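# Arrange four wooden cubes in a row by size

## Task

Place the four wooden cubes on the table so they form a single straight line ordered from largest to smallest, with each cube's face flush against its neighbour's face; at the end neither arm may be in contact with any cube.

## Robot and tools

Robot: two arms, left_arm and right_arm, each ending in a parallel two-finger gripper with a camera on its wrist. Their bases sit at about (-0.035, +0.345, 0) m for left_arm and (-0.048, -0.335, 0) m for right_arm, both facing +x. Scene frame: origin at table-top height midway between the arms, +x outward over the table, +y toward left_arm, +z up. Arm names do not match image left and right. A camera stand is behind the arms. Loose objects may occasionally get nudged by something else.

Gripper geometry: the fingers extend along the gripper's own +z axis and close along its y axis. end_effector_position (metres, scene frame) is the spot between the finger pads, just under 1 cm behind the tips. end_effector_quat_wxyz is its orientation. Reported poses can be a few cm off, worse when reaching far.

execute_actions(actions, cameras): actions is a list of actions. Each action is a table of up to 15 rows, each row one control step of 1/30 s; if fewer than 15 rows are given, the last row repeats. Every row is a single list of 14 numbers covering both arms, each in [-1, 1]: left_arm dx, dy, dz, rx, ry, rz, opening, then right_arm dx, dy, dz, rx, ry, rz, opening. The first six per arm are offsets, not poses: measured from that arm's Hand target as it stood when the action began, along that Hand target's own axes. Every row of one action counts from the same start, so a row is not added to the previous one, but the next action starts from the new Hand target, so repeating an offset moves further. Scale: 1.0 = 0.6 m for dx, dy, dz, or 180 degrees for the rotation vector rx, ry, rz. Opening is absolute: +1 fully open (about 87 mm between pads), +0.5 about 69 mm, 0 about 43 mm, -0.5 about 18 mm, -1 closed. Sending 0 there is a real command, so repeat the current opening to leave a gripper unchanged. An empty actions list just returns state and images. cameras selects views: omitted, null or ["all"] gives all; [] gives none; an unknown name invalidates the call.

move(target, speed, blend, opening_speed, blocking, cameras): drives each gripper in a straight line. target is one 14-number row laid out as above, or a list of up to 15 such rows visited in order; every row is an offset from the same starting Hand targets, not from the previous row. speed is path top speed in m/s, 0.002 to 2.9 (default 0.25), one value or one per row; rotation is capped at twice that in rad/s. blend (m) rounds corners of a list. opening_speed (per second on the -1..+1 scale, at least 0.2) ramps the fingers. blocking=false returns after about 0.5 s while motion continues. All paths share at most 10 s. Changed openings in later rows apply only once everything is at rest on arrival. Moves do not avoid obstacles or the other arm. The result adds a move: line giving the ending (done, off_target, moving, held, fault) and any limits (paced = pose clipped, held = steps withheld). done means within 10 mm and 2 degrees; neither done nor off_target tells you about contact.

wait(seconds 0 to 10) lets time run with commands held. stop brakes a running move. zoom_image(camera, region=[x0, y0, x1, y1] pixels, at most 504 by 504) enlarges part of the latest image from cam_head_left, cam_head_right, cam_left_wrist or cam_right_wrist (all 896x504). read_manual gives licence texts only. finished_scene(scene) ends the scene irreversibly; call it only when the row is complete and stable.

Result lines: Hand target is the last commanded pose after clipping; new offsets start from it. The gripper often stops a little short; any next command, even all zeros, requests it again, and a remaining gap can be sent as an extra offset. Commanded orientation is limited to 40 degrees from the measured one per step. Tool commands shows current gripper commands. grip_measured reads finger position on the opening scale (accurate to about 0.043); to grasp, command about 0.04 below the reading at first contact for full force, less for a lighter hold. Joint positions, velocities (within noise means still) and torques are also reported; torques include arm weight and friction, so read contact from them with care.

Practical advice: after each motion check position and tilt and correct drift; small moves may fail or go sideways. A blocked arm keeps pushing until you command its target back behind the gripper. Faster motion means harder impacts. Do not route a gripper near its own base. Never let the arms or grippers touch each other, and never close a gripper on the other arm. Do not drop or release moving cubes, slam into the table or fixtures, or let anything leave the table. A wrist camera cable touching a cube counts as contact. Heat rises from holding loads, stretched postures or pushing at unreachable poses: MOTOR HOT appears at 75 °C, a fault at 90 °C folds and disables that arm, and at 100 °C it collapses. The scene keeps running while you think, so keep replies brief and end with both grippers clear of every cube.

Each tool is called after ">>>" as name(argument=value, ...), one argument or row to a line, values as JSON.

## Session

>>> execute_actions(
  actions=[],
)

Scene clock: 0.00 s.
left_arm: end_effector_position=(+0.1953, +0.2059, +0.1605) grip_measured=+0.978 end_effector_quat_wxyz=(+0.431, -0.169, +0.859, -0.218) | right_arm: end_effector_position=(+0.2013, -0.2323, +0.2465) grip_measured=+1.000 end_effector_quat_wxyz=(+0.371, +0.075, +0.896, +0.233)
Joint positions: left_arm=[-0.655 0.739 0.624 -0.475 -0.288 -0.85 0.989] | right_arm=[0.156 0.963 1.121 -0.847 -0.242 0.449 1]
Joint velocities: within noise
Joint torques (N m): no reading
Heat: left arm: 41 °C; right arm: 41 °C.
Hand target: left_arm +0.1967, +0.2049, +0.1656; +0.435, -0.169, +0.856, -0.222 | right_arm +0.2033, -0.2321, +0.2532; +0.381, +0.072, +0.891, +0.235
Tool commands: left_gripper/opening=+1.0 right_gripper/opening=+1.0

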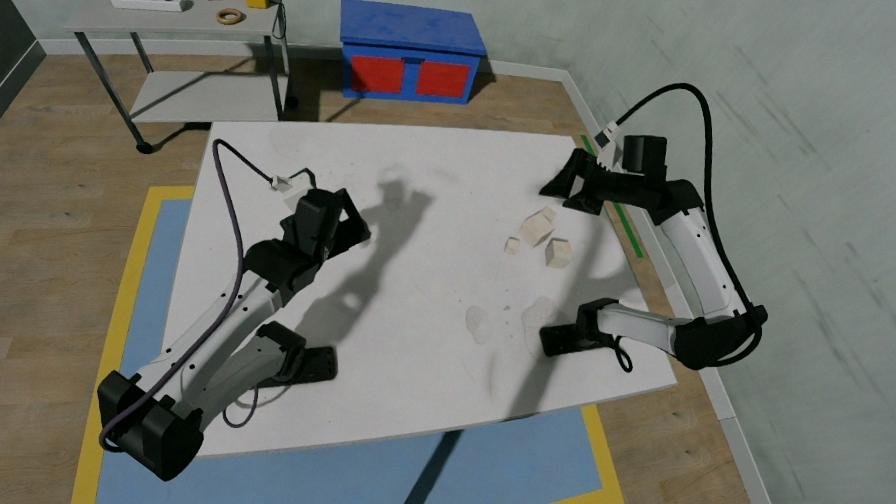

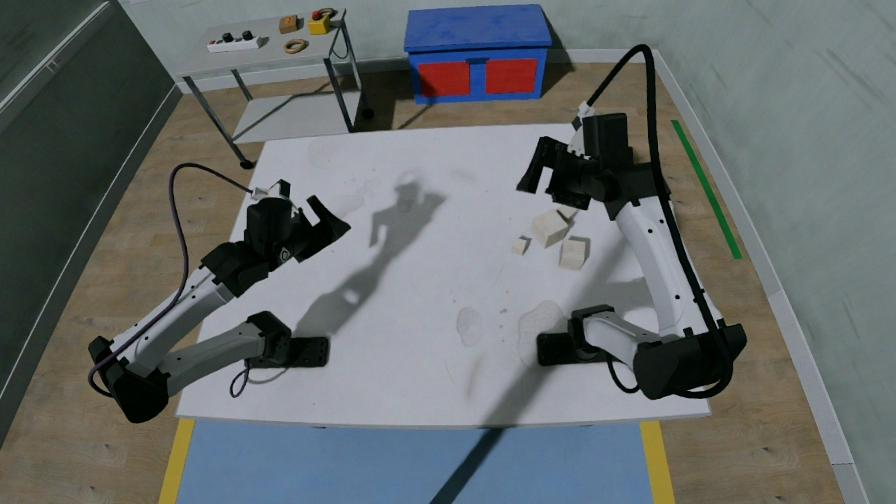

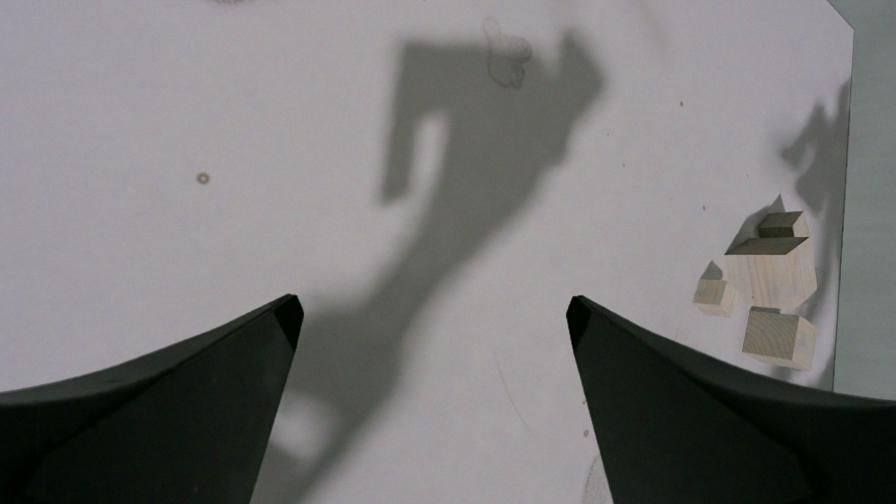

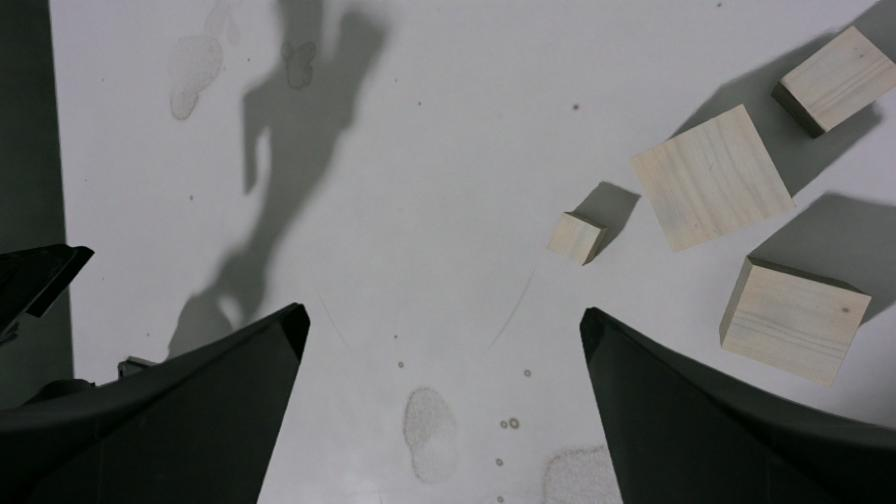

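>>> zoom_image(
  camera="cam_right_wrist",
  region=[520, 0, 896, 400],
)

>>> zoom_image(
  camera="cam_head_right",
  region=[480, 180, 640, 290],
)

>>> zoom_image(
  camera="cam_left_wrist",
  region=[650, 160, 896, 400],
)

Scaled by 1.260 from the camera's 896x504 image, which has a finer 1280x720 frame.

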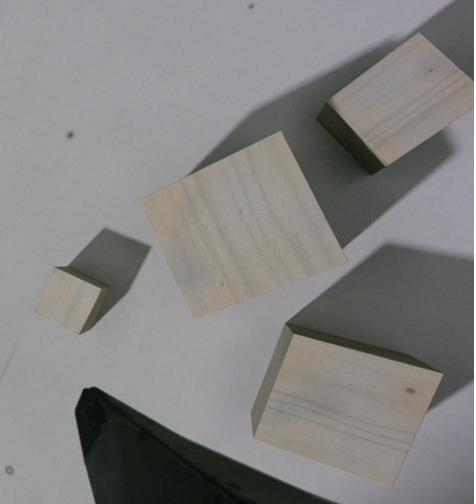

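Scaled by 3.150 from the camera's 896x504 image, which has a finer 1280x720 frame.

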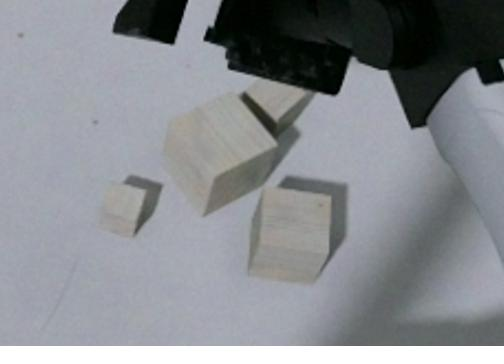

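Scaled by 2.049 from the camera's 896x504 image, which has a finer 1280x720 frame.

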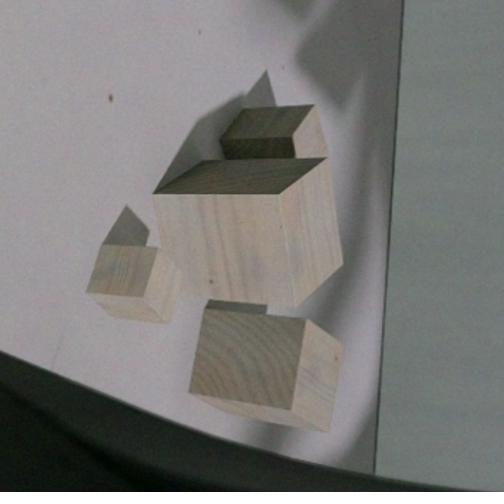

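>>> move(
  target=[0,0,0,0,0,0,1, 0.0240,-0.1848,0.1427,0.0960,0.2842,-0.1813,1],
  speed=0.3,
)

Scene clock: 174.77 s.
left_arm: end_effector_position=(+0.1953, +0.2059, +0.1605) grip_measured=+0.978 end_effector_quat_wxyz=(+0.431, -0.169, +0.859, -0.218) | right_arm: end_effector_position=(+0.2547, -0.2942, +0.1361) grip_measured=+1.000 end_effector_quat_wxyz=(-0.006, -0.217, +0.976, +0.006)
Joint positions: left_arm=[-0.655 0.739 0.624 -0.475 -0.288 -0.85 0.989] | right_arm=[0.153 1.869 1.705 -1.42 -0.011 -0.274 1]
Joint velocities: within noise
Joint torques (N m): left_arm=[-0.2 -0.5 8.72 1.7 -0.09 0.1] | right_arm=[0.55 -7.62 7.5 0.26 0.06 -0.06]
Heat: left arm: 49 °C; right arm: 49 °C.
Hand target: left_arm +0.1967, +0.2049, +0.1656; +0.435, -0.169, +0.856, -0.222 | right_arm +0.2599, -0.2940, +0.1401; +0.000, -0.224, +0.975, +0.000
Off the commanded pose: left_arm 0.005 m, 1 deg | right_arm 0.007 m, 1 deg.
move: done
camera_calibration:
cam_right_wrist: T_world_to_cam=[[0.409281, -0.911877, -0.0311319, -0.367585], [-0.574571, -0.284092, 0.767568, -0.016894], [-0.708772, -0.296264, -0.640211, 0.319695], [0, 0, 0, 1]] pos_world=[0.36733, -0.245277, 0.206196]

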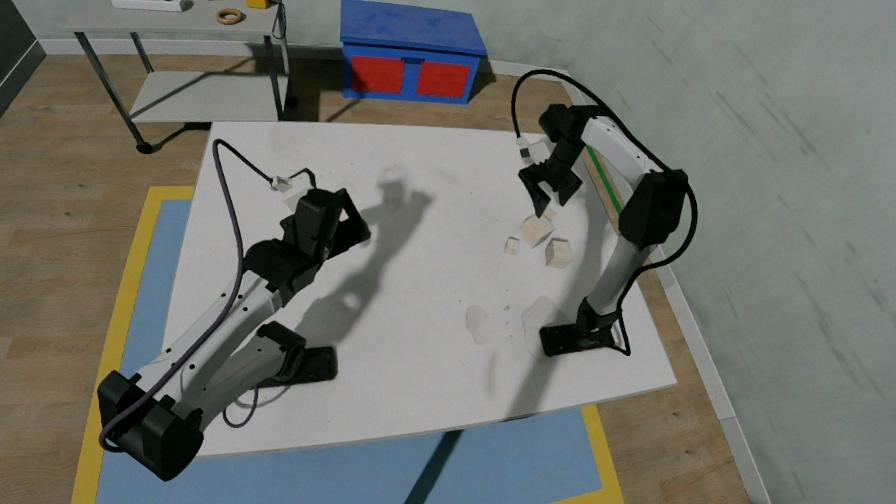

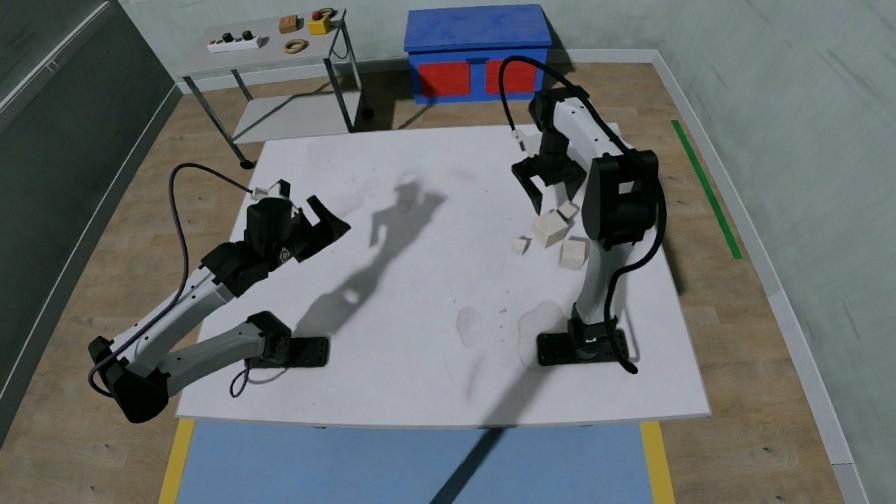

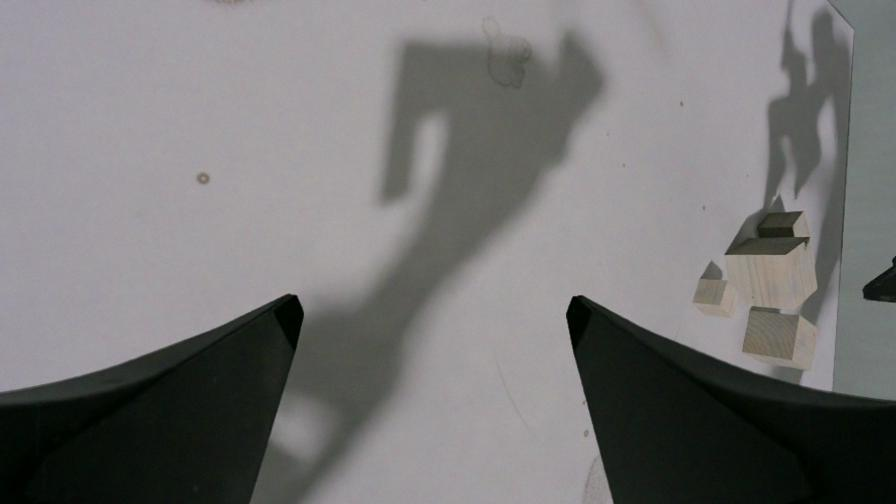

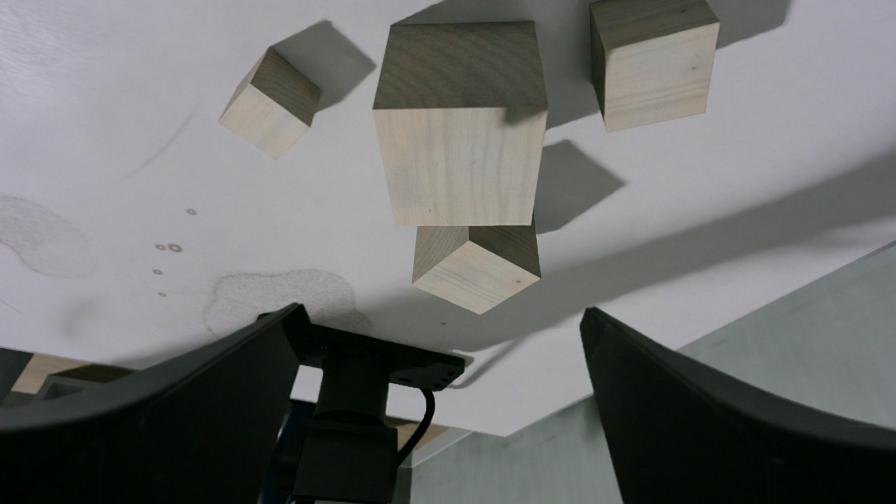

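>>> move(
  target=[
    [0,0,0,0,0,0,1, -0.0067,-0.0067,0.1583,0,0,0,1],
    [0,0,0,0,0,0,1, -0.0067,-0.0067,0.1583,0,0,0,0.2],
  ],
  speed=0.25,
  opening_speed=2,
  cameras=["cam_right_wrist","cam_head_right"],
)

Scene clock: 195.50 s.
left_arm: end_effector_position=(+0.1953, +0.2059, +0.1605) grip_measured=+0.978 end_effector_quat_wxyz=(+0.431, -0.169, +0.859, -0.218) | right_arm: end_effector_position=(+0.2627, -0.2939, +0.0486) grip_measured=+0.358 end_effector_quat_wxyz=(-0.003, -0.221, +0.975, +0.004)
Joint positions: left_arm=[-0.655 0.739 0.624 -0.475 -0.288 -0.85 0.989] | right_arm=[0.153 1.922 1.428 -1.082 -0.008 -0.283 0.679]
Joint velocities: within noise
Joint torques (N m): left_arm=[-0.25 -0.46 8.68 1.7 -0.09 0.1] | right_arm=[-0.16 -8.17 4.74 0.46 0.01 -0.05]
Heat: left arm: 50 °C; right arm: 49 °C.
Hand target: left_arm +0.1967, +0.2049, +0.1656; +0.435, -0.169, +0.856, -0.222 | right_arm +0.2654, -0.2959, +0.0453; +0.000, -0.224, +0.975, +0.000
Off the commanded pose: left_arm 0.005 m, 1 deg | right_arm 0.005 m, 1 deg.
move: done
camera_calibration:
cam_right_wrist: T_world_to_cam=[[0.417484, -0.908312, -0.0260137, -0.374647], [-0.578004, -0.287538, 0.763697, 0.0551517], [-0.701155, -0.303795, -0.64505, 0.265506], [0, 0, 0, 1]] pos_world=[0.374448, -0.243778, 0.1194]
Images, in order (width x height): cam_head_right 896x504, cam_right_wrist 896x504.

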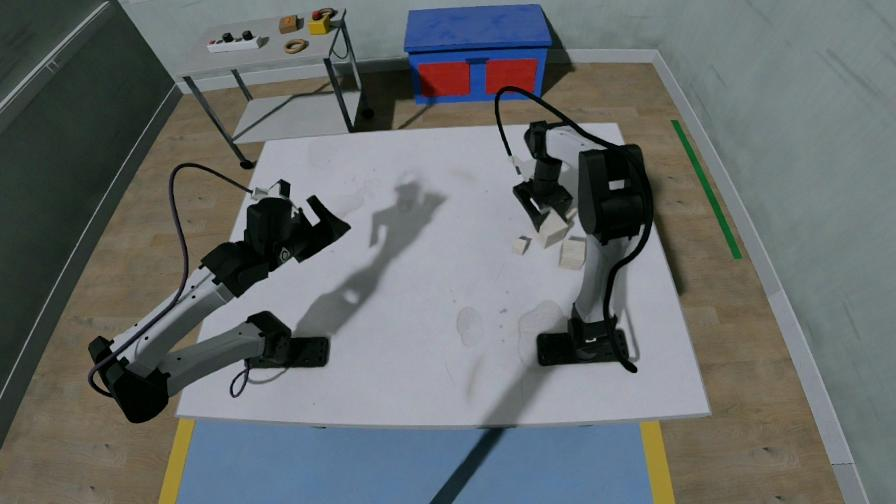

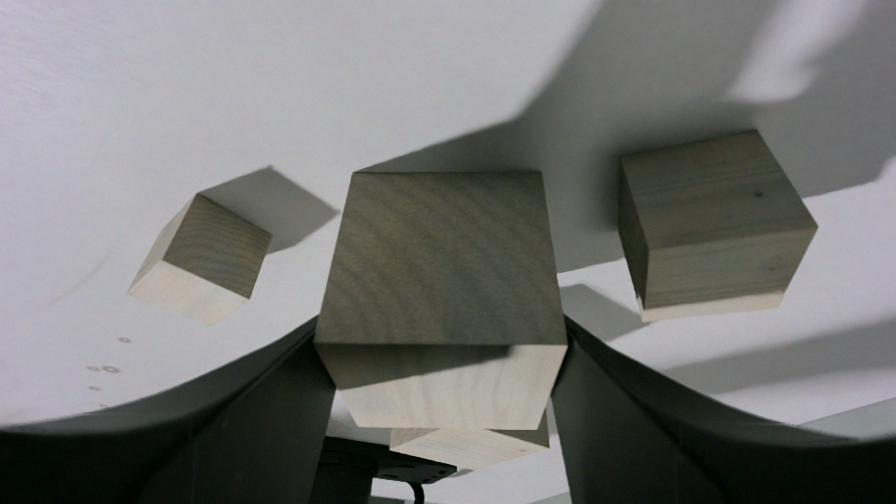

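>>> move(
  target=[0,0,0,0,0,0,1, 0,0.022,0,0,0,0,0.2],
  speed=0.1,
  cameras=[],
)

Scene clock: 216.40 s.
left_arm: end_effector_position=(+0.1953, +0.2059, +0.1605) grip_measured=+0.978 end_effector_quat_wxyz=(+0.431, -0.169, +0.859, -0.218) | right_arm: end_effector_position=(+0.2614, -0.2898, +0.0484) grip_measured=+0.358 end_effector_quat_wxyz=(-0.004, -0.227, +0.974, -0.004)
Joint positions: left_arm=[-0.655 0.739 0.624 -0.475 -0.288 -0.85 0.989] | right_arm=[0.175 1.922 1.426 -1.083 0.009 -0.272 0.679]
Joint velocities: within noise
Joint torques (N m): left_arm=[-0.21 -0.46 8.69 1.7 -0.09 0.1] | right_arm=[1.11 -9.18 3.49 0.52 -0.16 0.18]
Heat: left arm: 50 °C; right arm: 46 °C.
Hand target: left_arm +0.1967, +0.2049, +0.1656; +0.435, -0.169, +0.856, -0.222 | right_arm +0.2595, -0.2842, +0.0452; +0.000, -0.224, +0.975, +0.000
Off the commanded pose: left_arm 0.005 m, 1 deg | right_arm 0.007 m, 1 deg.
move: done
No camera images: "cameras" was empty.

>>> move(
  target=[
    [0,0,0,0,0,0,1, 0,0,0,0,0,0,0.8],
    [0,0,0,0,0,0,1, 0,0,-0.1333,0,0,0,0.8],
    [0,0,0,0,0,0,1, 0.161,-0.0218,-0.1333,0,0,0.2094,0.7],
  ],
  speed=0.3,
  blend=[0,0.02,0],
  opening_speed=3,
  cameras=["cam_right_wrist"],
)

Scene clock: 247.47 s.
left_arm: end_effector_position=(+0.1953, +0.2059, +0.1605) grip_measured=+0.978 end_effector_quat_wxyz=(+0.431, -0.169, +0.859, -0.218) | right_arm: end_effector_position=(+0.1784, -0.3393, +0.1211) grip_measured=+0.700 end_effector_quat_wxyz=(-0.015, +0.095, +0.995, -0.005)
Joint positions: left_arm=[-0.655 0.739 0.624 -0.475 -0.288 -0.85 0.989] | right_arm=[-0.051 1.584 1.311 -1.329 0.009 0.151 0.85]
Joint velocities: within noise
Joint torques (N m): left_arm=[-0.21 -0.49 8.62 1.7 -0.09 0.11] | right_arm=[-0.24 -8.29 4.62 0.36 -0.11 0.13]
Heat: left arm: 50 °C; right arm: 46 °C.
Hand target: left_arm +0.1967, +0.2049, +0.1656; +0.435, -0.169, +0.856, -0.222 | right_arm +0.1784, -0.3381, +0.1252; +0.000, +0.103, +0.995, +0.000
Off the commanded pose: left_arm 0.005 m, 1 deg | right_arm 0.004 m, 2 deg.
move: done
camera_calibration:
cam_right_wrist: T_world_to_cam=[[-0.205181, -0.978718, -0.00344918, -0.294286], [-0.613001, 0.125762, 0.780009, 0.0824358], [-0.762975, 0.162158, -0.625759, 0.406105], [0, 0, 0, 1]] pos_world=[0.299999, -0.364243, 0.188808]
Images, in order (width x height): cam_right_wrist 896x504.

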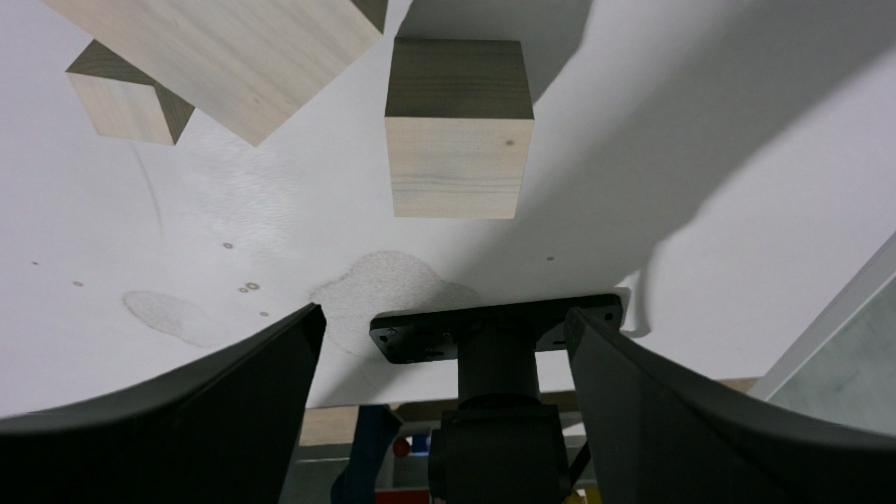

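>>> move(
  target=[
    [0,0,0,0,0,0,1, 0,0,0.1387,0,0,0,0.7],
    [0,0,0,0,0,0,1, 0,0,0.1387,0,0,0,-0.2],
  ],
  speed=0.3,
  opening_speed=2.5,
  cameras=["cam_right_wrist"],
)

Scene clock: 259.37 s.
left_arm: end_effector_position=(+0.1953, +0.2059, +0.1605) grip_measured=+0.978 end_effector_quat_wxyz=(+0.431, -0.169, +0.859, -0.218) | right_arm: end_effector_position=(+0.1772, -0.3392, +0.0465) grip_measured=+0.168 end_effector_quat_wxyz=(+0.001, +0.096, +0.995, -0.004)
Joint positions: left_arm=[-0.655 0.739 0.624 -0.475 -0.288 -0.85 0.989] | right_arm=[-0.051 1.6 1.032 -1.002 0.009 0.152 0.584]
Joint velocities: within noise
Joint torques (N m): left_arm=[-0.25 -0.5 8.65 1.69 -0.09 0.1] | right_arm=[-0.27 -5.01 4.46 0.51 -0.11 0.13]
Heat: left arm: 50 °C; right arm: 48 °C.
Hand target: left_arm +0.1967, +0.2049, +0.1656; +0.435, -0.169, +0.856, -0.222 | right_arm +0.1784, -0.3381, +0.0420; +0.000, +0.103, +0.995, +0.000
Off the commanded pose: left_arm 0.005 m, 1 deg | right_arm 0.005 m, 1 deg.
move: done
camera_calibration:
cam_right_wrist: T_world_to_cam=[[-0.20608, -0.978497, -0.00860286, -0.294263], [-0.636982, 0.12747, 0.760267, 0.145677], [-0.742822, 0.162156, -0.649554, 0.356082], [0, 0, 0, 1]] pos_world=[0.296658, -0.364246, 0.118009]
Images, in order (width x height): cam_right_wrist 896x504.

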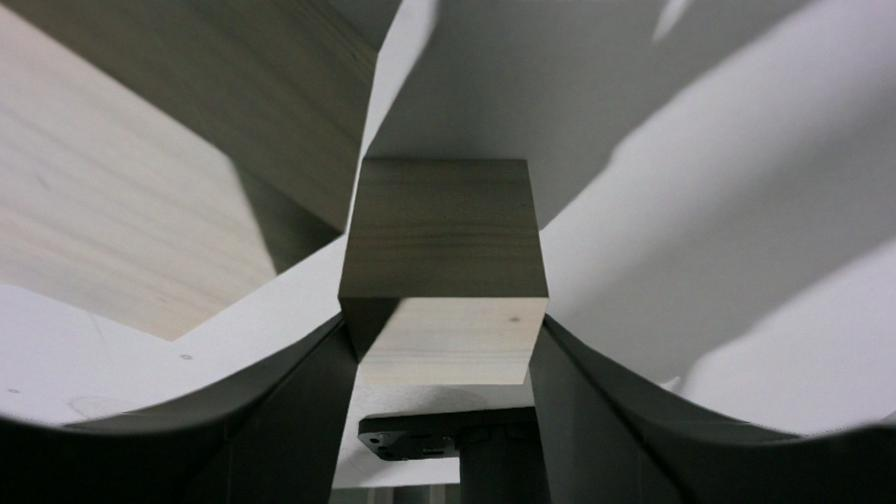

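>>> move(
  target=[
    [0,0,0,0,0,0,1, 0,0,-0.1383,0,0,0,-0.2],
    [0,0,0,0,0,0,1, -0.2033,0.1725,-0.1383,0,0,-0.2106,-0.2],
    [0,0,0,0,0,0,1, -0.2033,0.1725,-0.0183,0,0,-0.2106,-0.2],
  ],
  speed=[0.25,0.35,0.15],
  blend=[0.01,0.01,0],
  cameras=["cam_right_wrist","cam_head_right"],
)

Scene clock: 282.83 s.
left_arm: end_effector_position=(+0.1953, +0.2059, +0.1605) grip_measured=+0.978 end_effector_quat_wxyz=(+0.431, -0.169, +0.859, -0.218) | right_arm: end_effector_position=(+0.3172, -0.2635, +0.0569) grip_measured=+0.168 end_effector_quat_wxyz=(-0.002, -0.221, +0.975, -0.004)
Joint positions: left_arm=[-0.655 0.739 0.624 -0.475 -0.288 -0.85 0.989] | right_arm=[0.211 2.144 1.788 -1.218 0.008 -0.225 0.584]
Joint velocities: within noise
Joint torques (N m): left_arm=[-0.21 -0.49 8.7 1.68 -0.1 0.11] | right_arm=[0.17 -9.83 4.94 0.43 -0.15 -0.06]
Heat: left arm: 51 °C; right arm: 46 °C.
Hand target: left_arm +0.1967, +0.2049, +0.1656; +0.435, -0.169, +0.856, -0.222 | right_arm +0.3189, -0.2616, +0.0529; +0.000, -0.226, +0.974, +0.000
Off the commanded pose: left_arm 0.005 m, 1 deg | right_arm 0.005 m, 1 deg.
move: done
camera_calibration:
cam_right_wrist: T_world_to_cam=[[0.417706, -0.908532, -0.00956576, -0.370637], [-0.582398, -0.275814, 0.764683, 0.0933966], [-0.697377, -0.313841, -0.644336, 0.314389], [0, 0, 0, 1]] pos_world=[0.428459, -0.212308, 0.127608]
Images, in order (width x height): cam_head_right 896x504, cam_right_wrist 896x504.

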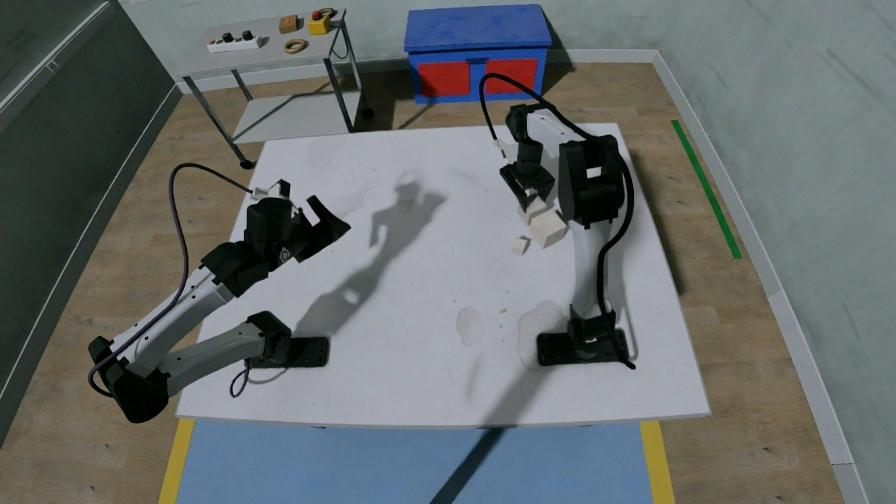

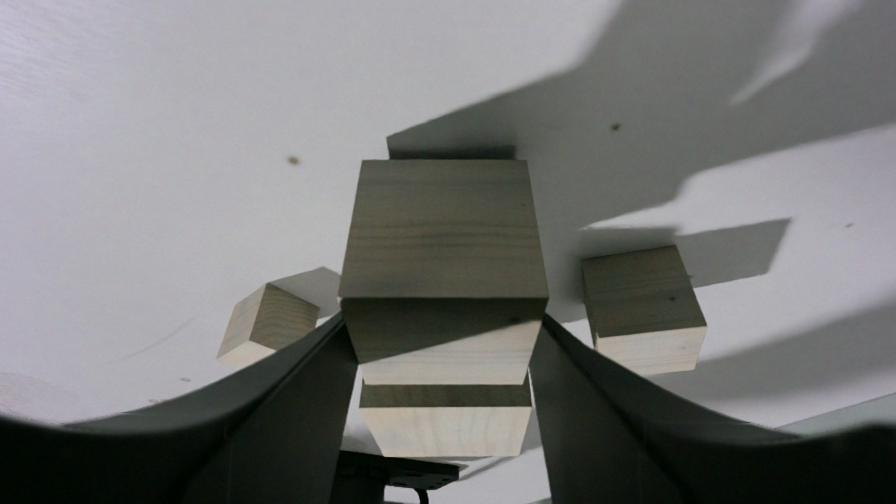

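>>> move(
  target=[
    [0,0,0,0,0,0,1, 0,0.002,0.0150,0,0,-0.0041,-0.2],
    [0,0,0,0,0,0,1, 0.032,0.002,0.0180,0,0,-0.0041,-0.2],
  ],
  speed=[0.1,0.06],
  cameras=["cam_right_wrist"],
)

Scene clock: 291.83 s.
left_arm: end_effector_position=(+0.1953, +0.2059, +0.1605) grip_measured=+0.978 end_effector_quat_wxyz=(+0.431, -0.169, +0.859, -0.218) | right_arm: end_effector_position=(+0.3030, -0.2681, +0.0486) grip_measured=+0.168 end_effector_quat_wxyz=(+0.000, -0.231, +0.973, -0.006)
Joint positions: left_arm=[-0.655 0.739 0.624 -0.475 -0.288 -0.85 0.989] | right_arm=[0.211 2.084 1.662 -1.148 0.012 -0.244 0.584]
Joint velocities: within noise
Joint torques (N m): left_arm=[-0.24 -0.46 8.72 1.69 -0.09 0.1] | right_arm=[-0.47 -10 3.04 0.58 -0.16 -0.07]
Heat: left arm: 51 °C; right arm: 49 °C.
Hand target: left_arm +0.1967, +0.2049, +0.1656; +0.435, -0.169, +0.856, -0.222 | right_arm +0.3012, -0.2690, +0.0422; +0.000, -0.233, +0.973, +0.000
Off the commanded pose: left_arm 0.005 m, 1 deg | right_arm 0.007 m, 1 deg.
move: done
camera_calibration:
cam_right_wrist: T_world_to_cam=[[0.435692, -0.900079, -0.00544787, -0.372396], [-0.580085, -0.285414, 0.762915, 0.0869989], [-0.688239, -0.329236, -0.646475, 0.290826], [0, 0, 0, 1]] pos_world=[0.412875, -0.214605, 0.11961]
Images, in order (width x height): cam_right_wrist 896x504.

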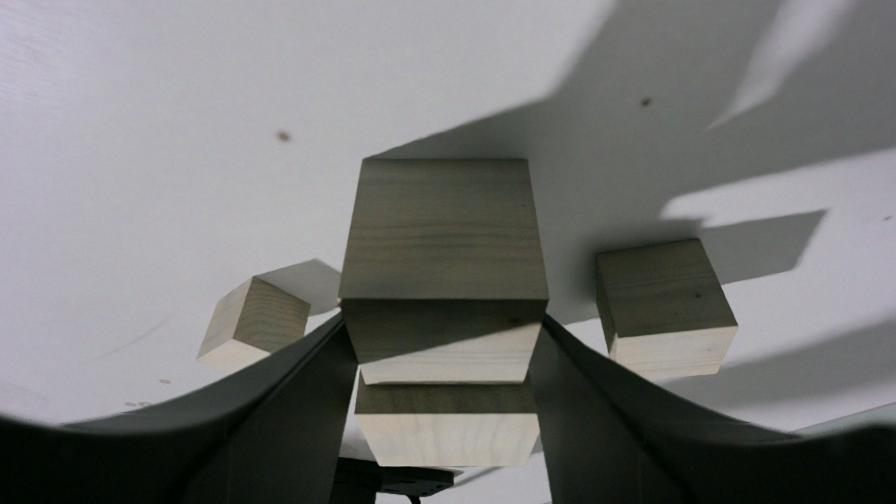

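>>> zoom_image(
  camera="cam_right_wrist",
  region=[330, 280, 560, 480],
)

Scaled by 2.191 from the camera's 896x504 image, which has a finer 1280x720 frame.

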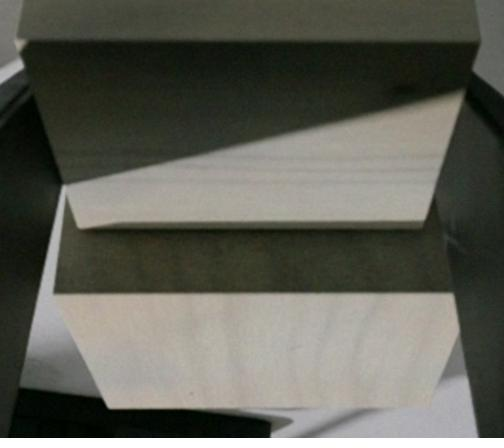

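>>> move(
  target=[0,0,0,0,0,0,1, 0.011,0,0,0,0,0,-0.2],
  speed=0.05,
  cameras=["cam_right_wrist"],
)

>>> zoom_image(
  camera="cam_right_wrist",
  region=[330, 280, 560, 480],
)

Scene clock: 310.73 s.
left_arm: end_effector_position=(+0.1953, +0.2059, +0.1605) grip_measured=+0.978 end_effector_quat_wxyz=(+0.431, -0.169, +0.859, -0.218) | right_arm: end_effector_position=(+0.3002, -0.2695, +0.0486) grip_measured=+0.168 end_effector_quat_wxyz=(+0.007, -0.232, +0.973, -0.006)
Joint positions: left_arm=[-0.655 0.739 0.624 -0.475 -0.288 -0.85 0.989] | right_arm=[0.209 2.058 1.626 -1.124 0.012 -0.249 0.584]
Joint velocities: within noise
Joint torques (N m): left_arm=[-0.21 -0.5 8.72 1.7 -0.09 0.11] | right_arm=[-0.75 -9.89 2.93 0.48 -0.16 -0.07]
Heat: left arm: 51 °C; right arm: 53 °C.
Hand target: left_arm +0.1967, +0.2049, +0.1656; +0.435, -0.169, +0.856, -0.222 | right_arm +0.2952, -0.2721, +0.0421; +0.000, -0.232, +0.973, +0.000
Off the commanded pose: left_arm 0.005 m, 1 deg | right_arm 0.008 m, 1 deg.
move: done
camera_calibration:
cam_right_wrist: T_world_to_cam=[[0.438083, -0.898931, -0.00237614, -0.37292], [-0.589176, -0.289122, 0.754507, 0.0871829], [-0.678937, -0.329137, -0.656288, 0.286278], [0, 0, 0, 1]] pos_world=[0.4091, -0.215799, 0.121214]
Images, in order (width x height): cam_right_wrist 896x504.

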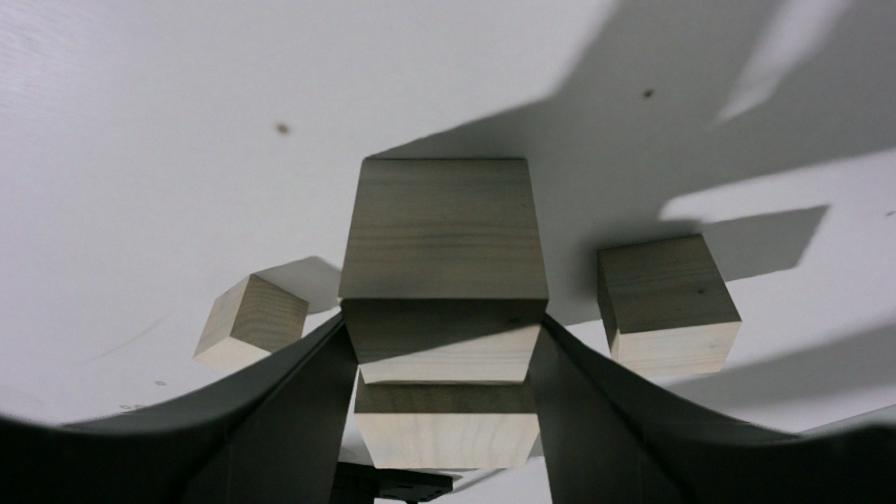

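Scaled by 2.191 from the camera's 896x504 image, which has a finer 1280x720 frame.

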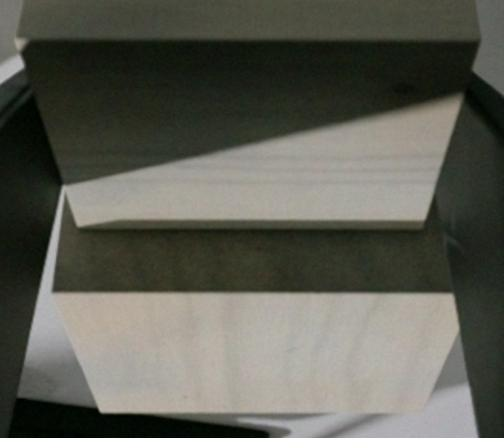

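>>> move(
  target=[
    [0,0,0,0,0,0,1, 0,0,0,0,0,0,0.4],
    [0,0,0,0,0,0,1, 0,0,-0.0967,0,0,0,0.4],
    [0,0,0,0,0,0,1, 0.0373,-0.1322,-0.0967,0,0,0.4406,0.5],
  ],
  speed=[0.3,0.2,0.5],
  blend=[0,0.01,0],
  opening_speed=2,
  cameras=["cam_right_wrist","cam_head_right"],
)

Scene clock: 344.23 s.
left_arm: end_effector_position=(+0.1953, +0.2059, +0.1605) grip_measured=+0.978 end_effector_quat_wxyz=(+0.431, -0.169, +0.859, -0.218) | right_arm: end_effector_position=(+0.3093, -0.3539, +0.0882) grip_measured=+0.500 end_effector_quat_wxyz=(-0.016, +0.436, +0.900, -0.009)
Joint positions: left_arm=[-0.655 0.739 0.624 -0.475 -0.288 -0.85 0.989] | right_arm=[-0.142 2.058 1.779 -1.326 0.007 0.771 0.75]
Joint velocities: within noise
Joint torques (N m): left_arm=[-0.18 -0.42 8.69 1.71 -0.09 0.11] | right_arm=[-0.13 -12.48 5.37 0.23 -0.05 0.16]
Heat: left arm: 51 °C; right arm: 52 °C.
Hand target: left_arm +0.1967, +0.2049, +0.1656; +0.435, -0.169, +0.856, -0.222 | right_arm +0.3111, -0.3528, +0.1002; +0.000, +0.442, +0.897, +0.000
Off the commanded pose: left_arm 0.005 m, 1 deg | right_arm 0.012 m, 2 deg.
move: off_target (right_arm); target 3's new opening was sent with right_arm's hand 0.012 m and 2 deg from that target
camera_calibration:
cam_right_wrist: T_world_to_cam=[[-0.793772, -0.608077, 0.0130093, 0.0298706], [-0.376799, 0.508432, 0.774286, 0.253091], [-0.47744, 0.609705, -0.632702, 0.558512], [0, 0, 0, 1]] pos_world=[0.385731, -0.451043, 0.157018]
Images, in order (width x height): cam_head_right 896x504, cam_right_wrist 896x504.

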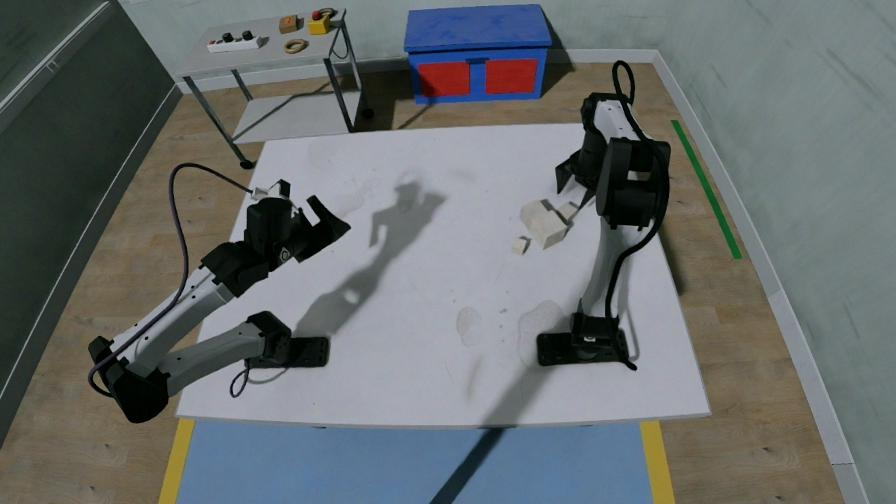

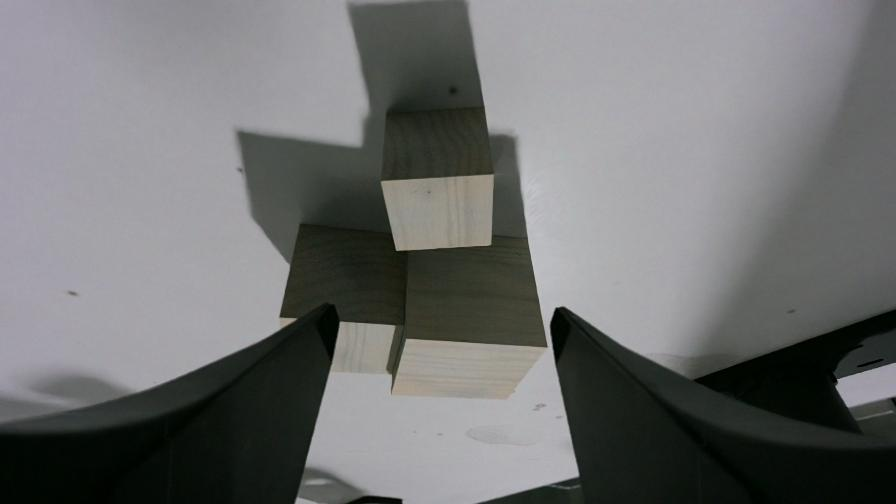

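>>> move(
  target=[
    [0,0,0,0,0,0,1, 0,0.003,0.1253,0,0,-0.011,0.5],
    [0,0,0,0,0,0,1, 0,0.003,0.1253,0,0,-0.011,-0.5],
  ],
  speed=0.25,
  opening_speed=2.5,
  cameras=["cam_right_wrist"],
)

Scene clock: 367.57 s.
left_arm: end_effector_position=(+0.1953, +0.2059, +0.1605) grip_measured=+0.978 end_effector_quat_wxyz=(+0.431, -0.169, +0.859, -0.218) | right_arm: end_effector_position=(+0.3115, -0.3545, +0.0304) grip_measured=-0.094 end_effector_quat_wxyz=(+0.002, +0.432, +0.902, -0.003)
Joint positions: left_arm=[-0.655 0.739 0.624 -0.475 -0.288 -0.85 0.989] | right_arm=[-0.142 2.067 1.564 -1.067 0.007 0.761 0.453]
Joint velocities: within noise
Joint torques (N m): left_arm=[-0.27 -0.5 8.66 1.68 -0.09 0.11] | right_arm=[0.44 -8.77 4.56 0.45 -0.06 -0.07]
Heat: left arm: 52 °C; right arm: 56 °C.
Hand target: left_arm +0.1967, +0.2049, +0.1656; +0.435, -0.169, +0.856, -0.222 | right_arm +0.3125, -0.3518, +0.0250; +0.000, +0.426, +0.905, +0.000
Off the commanded pose: left_arm 0.005 m, 1 deg | right_arm 0.006 m, 1 deg.
move: done
camera_calibration:
cam_right_wrist: T_world_to_cam=[[-0.787935, -0.61563, -0.0125289, 0.0282892], [-0.409088, 0.508161, 0.757904, 0.309371], [-0.460222, 0.602305, -0.652246, 0.515952], [0, 0, 0, 1]] pos_world=[0.386303, -0.450555, 0.102408]
Images, in order (width x height): cam_right_wrist 896x504.

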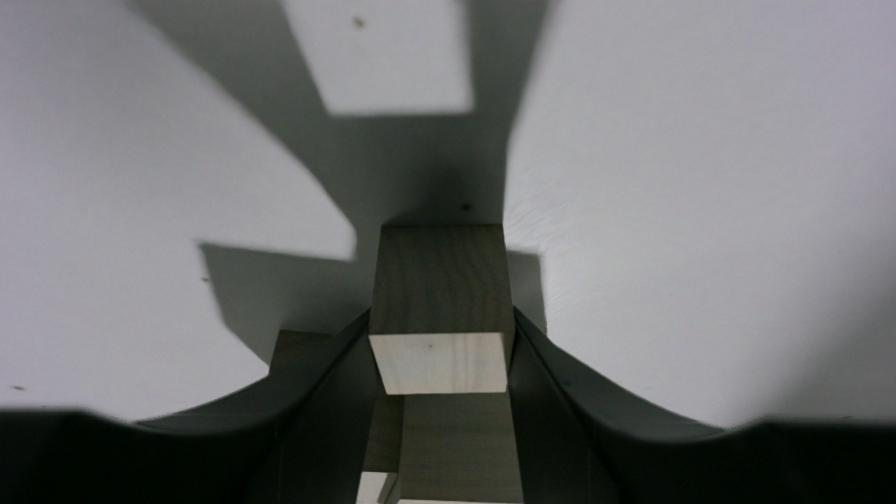

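>>> move(
  target=[
    [0,0,0,0,0,0,1, 0,0,-0.1383,0,0,0,-0.5],
    [0,0,0,0,0,0,1, 0.0947,0.1788,-0.1383,0,0,-0.4283,-0.5],
    [0,0,0,0,0,0,1, 0.0947,0.1788,-0.017,0,0,-0.4283,-0.5],
  ],
  speed=[0.25,0.4,0.15],
  blend=[0.01,0.01,0],
  cameras=["cam_right_wrist","cam_head_right"],
)

Scene clock: 391.73 s.
left_arm: end_effector_position=(+0.1953, +0.2059, +0.1605) grip_measured=+0.978 end_effector_quat_wxyz=(+0.431, -0.169, +0.859, -0.218) | right_arm: end_effector_position=(+0.3570, -0.2408, +0.0352) grip_measured=-0.094 end_effector_quat_wxyz=(-0.007, -0.226, +0.974, -0.004)
Joint positions: left_arm=[-0.655 0.739 0.624 -0.475 -0.288 -0.85 0.989] | right_arm=[0.241 2.366 2.069 -1.288 0.007 -0.205 0.453]
Joint velocities: within noise
Joint torques (N m): left_arm=[-0.18 -0.51 8.68 1.7 -0.1 0.1] | right_arm=[0.05 -12.38 4.64 0.42 -0.11 -0.06]
Heat: left arm: 52 °C; right arm: 58 °C.
Hand target: left_arm +0.1967, +0.2049, +0.1656; +0.435, -0.169, +0.856, -0.222 | right_arm +0.3590, -0.2396, +0.0351; +0.000, -0.230, +0.973, +0.000
Off the commanded pose: left_arm 0.005 m, 1 deg | right_arm 0.002 m, 1 deg.
move: done
camera_calibration:
cam_right_wrist: T_world_to_cam=[[0.426915, -0.904203, -0.0126521, -0.368972], [-0.571191, -0.280479, 0.771409, 0.134118], [-0.701059, -0.3221, -0.636213, 0.334373], [0, 0, 0, 1]] pos_world=[0.468542, -0.188307, 0.104605]
Images, in order (width x height): cam_head_right 896x504, cam_right_wrist 896x504.

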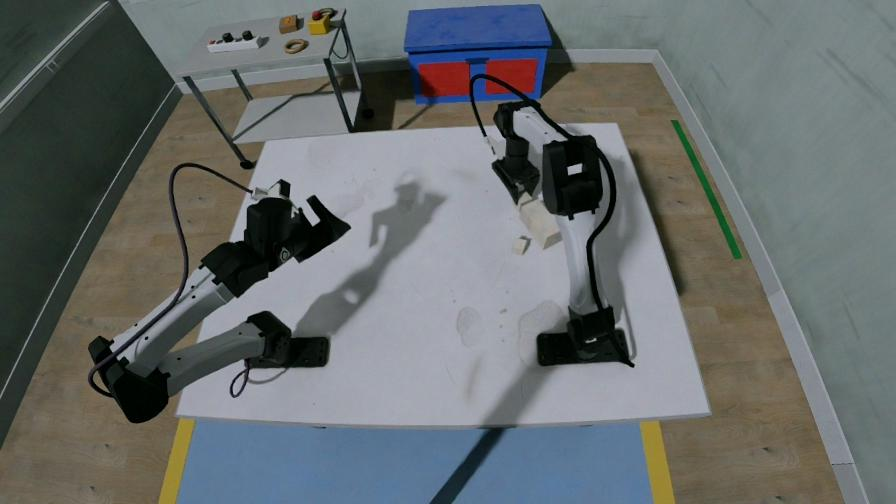

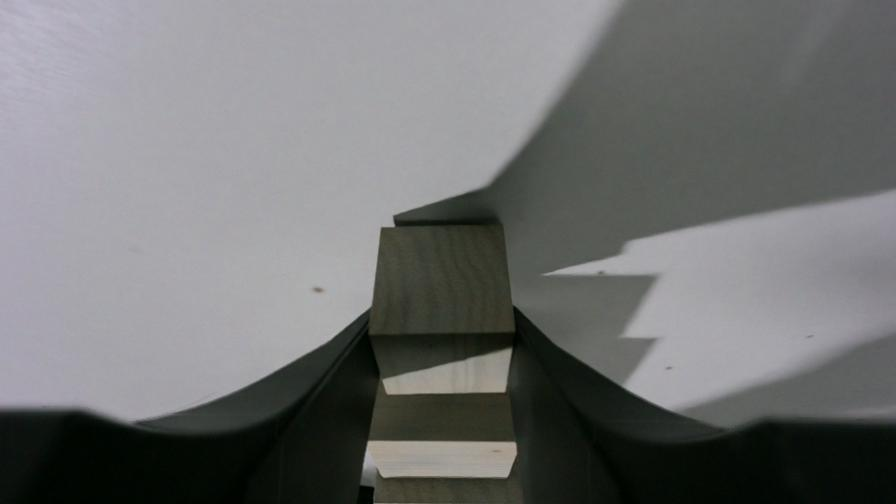

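>>> move(
  target=[
    [0,0,0,0,0,0,1, 0,-0.001,0.0083,0,0,0,-0.5],
    [0,0,0,0,0,0,1, 0.040,-0.001,0.0100,0,0,0,-0.5],
  ],
  speed=[0.1,0.06],
  cameras=["cam_right_wrist"],
)

>>> zoom_image(
  camera="cam_right_wrist",
  region=[340, 300, 550, 504],
)

Scene clock: 403.47 s.
left_arm: end_effector_position=(+0.1953, +0.2059, +0.1605) grip_measured=+0.978 end_effector_quat_wxyz=(+0.431, -0.169, +0.859, -0.218) | right_arm: end_effector_position=(+0.3377, -0.2487, +0.0304) grip_measured=-0.096 end_effector_quat_wxyz=(-0.006, -0.230, +0.973, -0.005)
Joint positions: left_arm=[-0.655 0.739 0.624 -0.475 -0.288 -0.85 0.989] | right_arm=[0.236 2.268 1.882 -1.196 0.009 -0.218 0.452]
Joint velocities: within noise
Joint torques (N m): left_arm=[-0.25 -0.47 8.69 1.7 -0.09 0.1] | right_arm=[-0.8 -12.18 3.36 0.5 -0.14 -0.08]
Heat: left arm: 52 °C; right arm: 59 °C.
Hand target: left_arm +0.1967, +0.2049, +0.1656; +0.435, -0.169, +0.856, -0.222 | right_arm +0.3380, -0.2511, +0.0291; +0.000, -0.230, +0.973, +0.000
Off the commanded pose: left_arm 0.005 m, 1 deg | right_arm 0.003 m, 1 deg.
move: done
camera_calibration:
cam_right_wrist: T_world_to_cam=[[0.433885, -0.900911, -0.010137, -0.369602], [-0.571316, -0.283814, 0.770096, 0.123799], [-0.696665, -0.328341, -0.637848, 0.312285], [0, 0, 0, 1]] pos_world=[0.448651, -0.195307, 0.100106]
Images, in order (width x height): cam_right_wrist 896x504.

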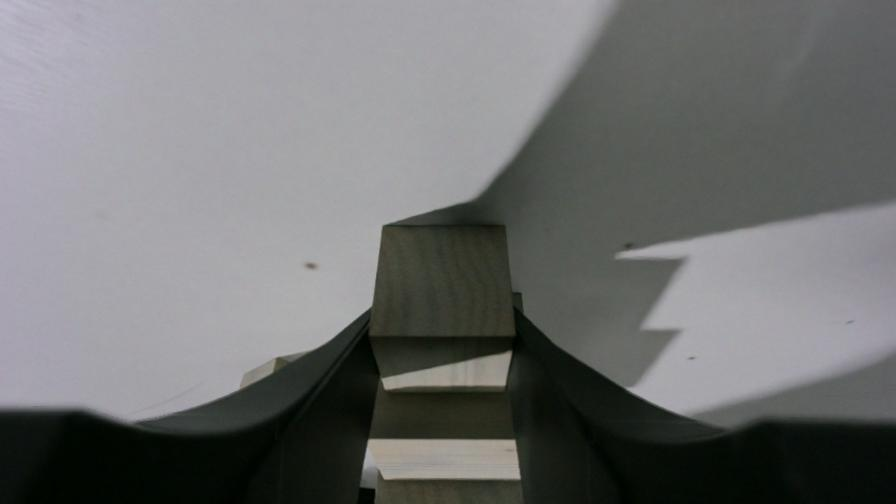

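Scaled by 2.400 from the camera's 896x504 image, which has a finer 1280x720 frame.

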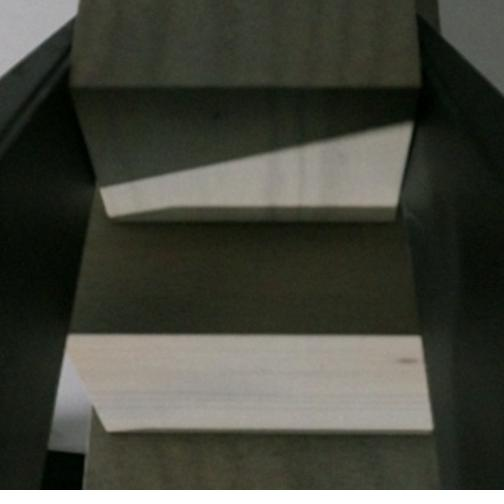

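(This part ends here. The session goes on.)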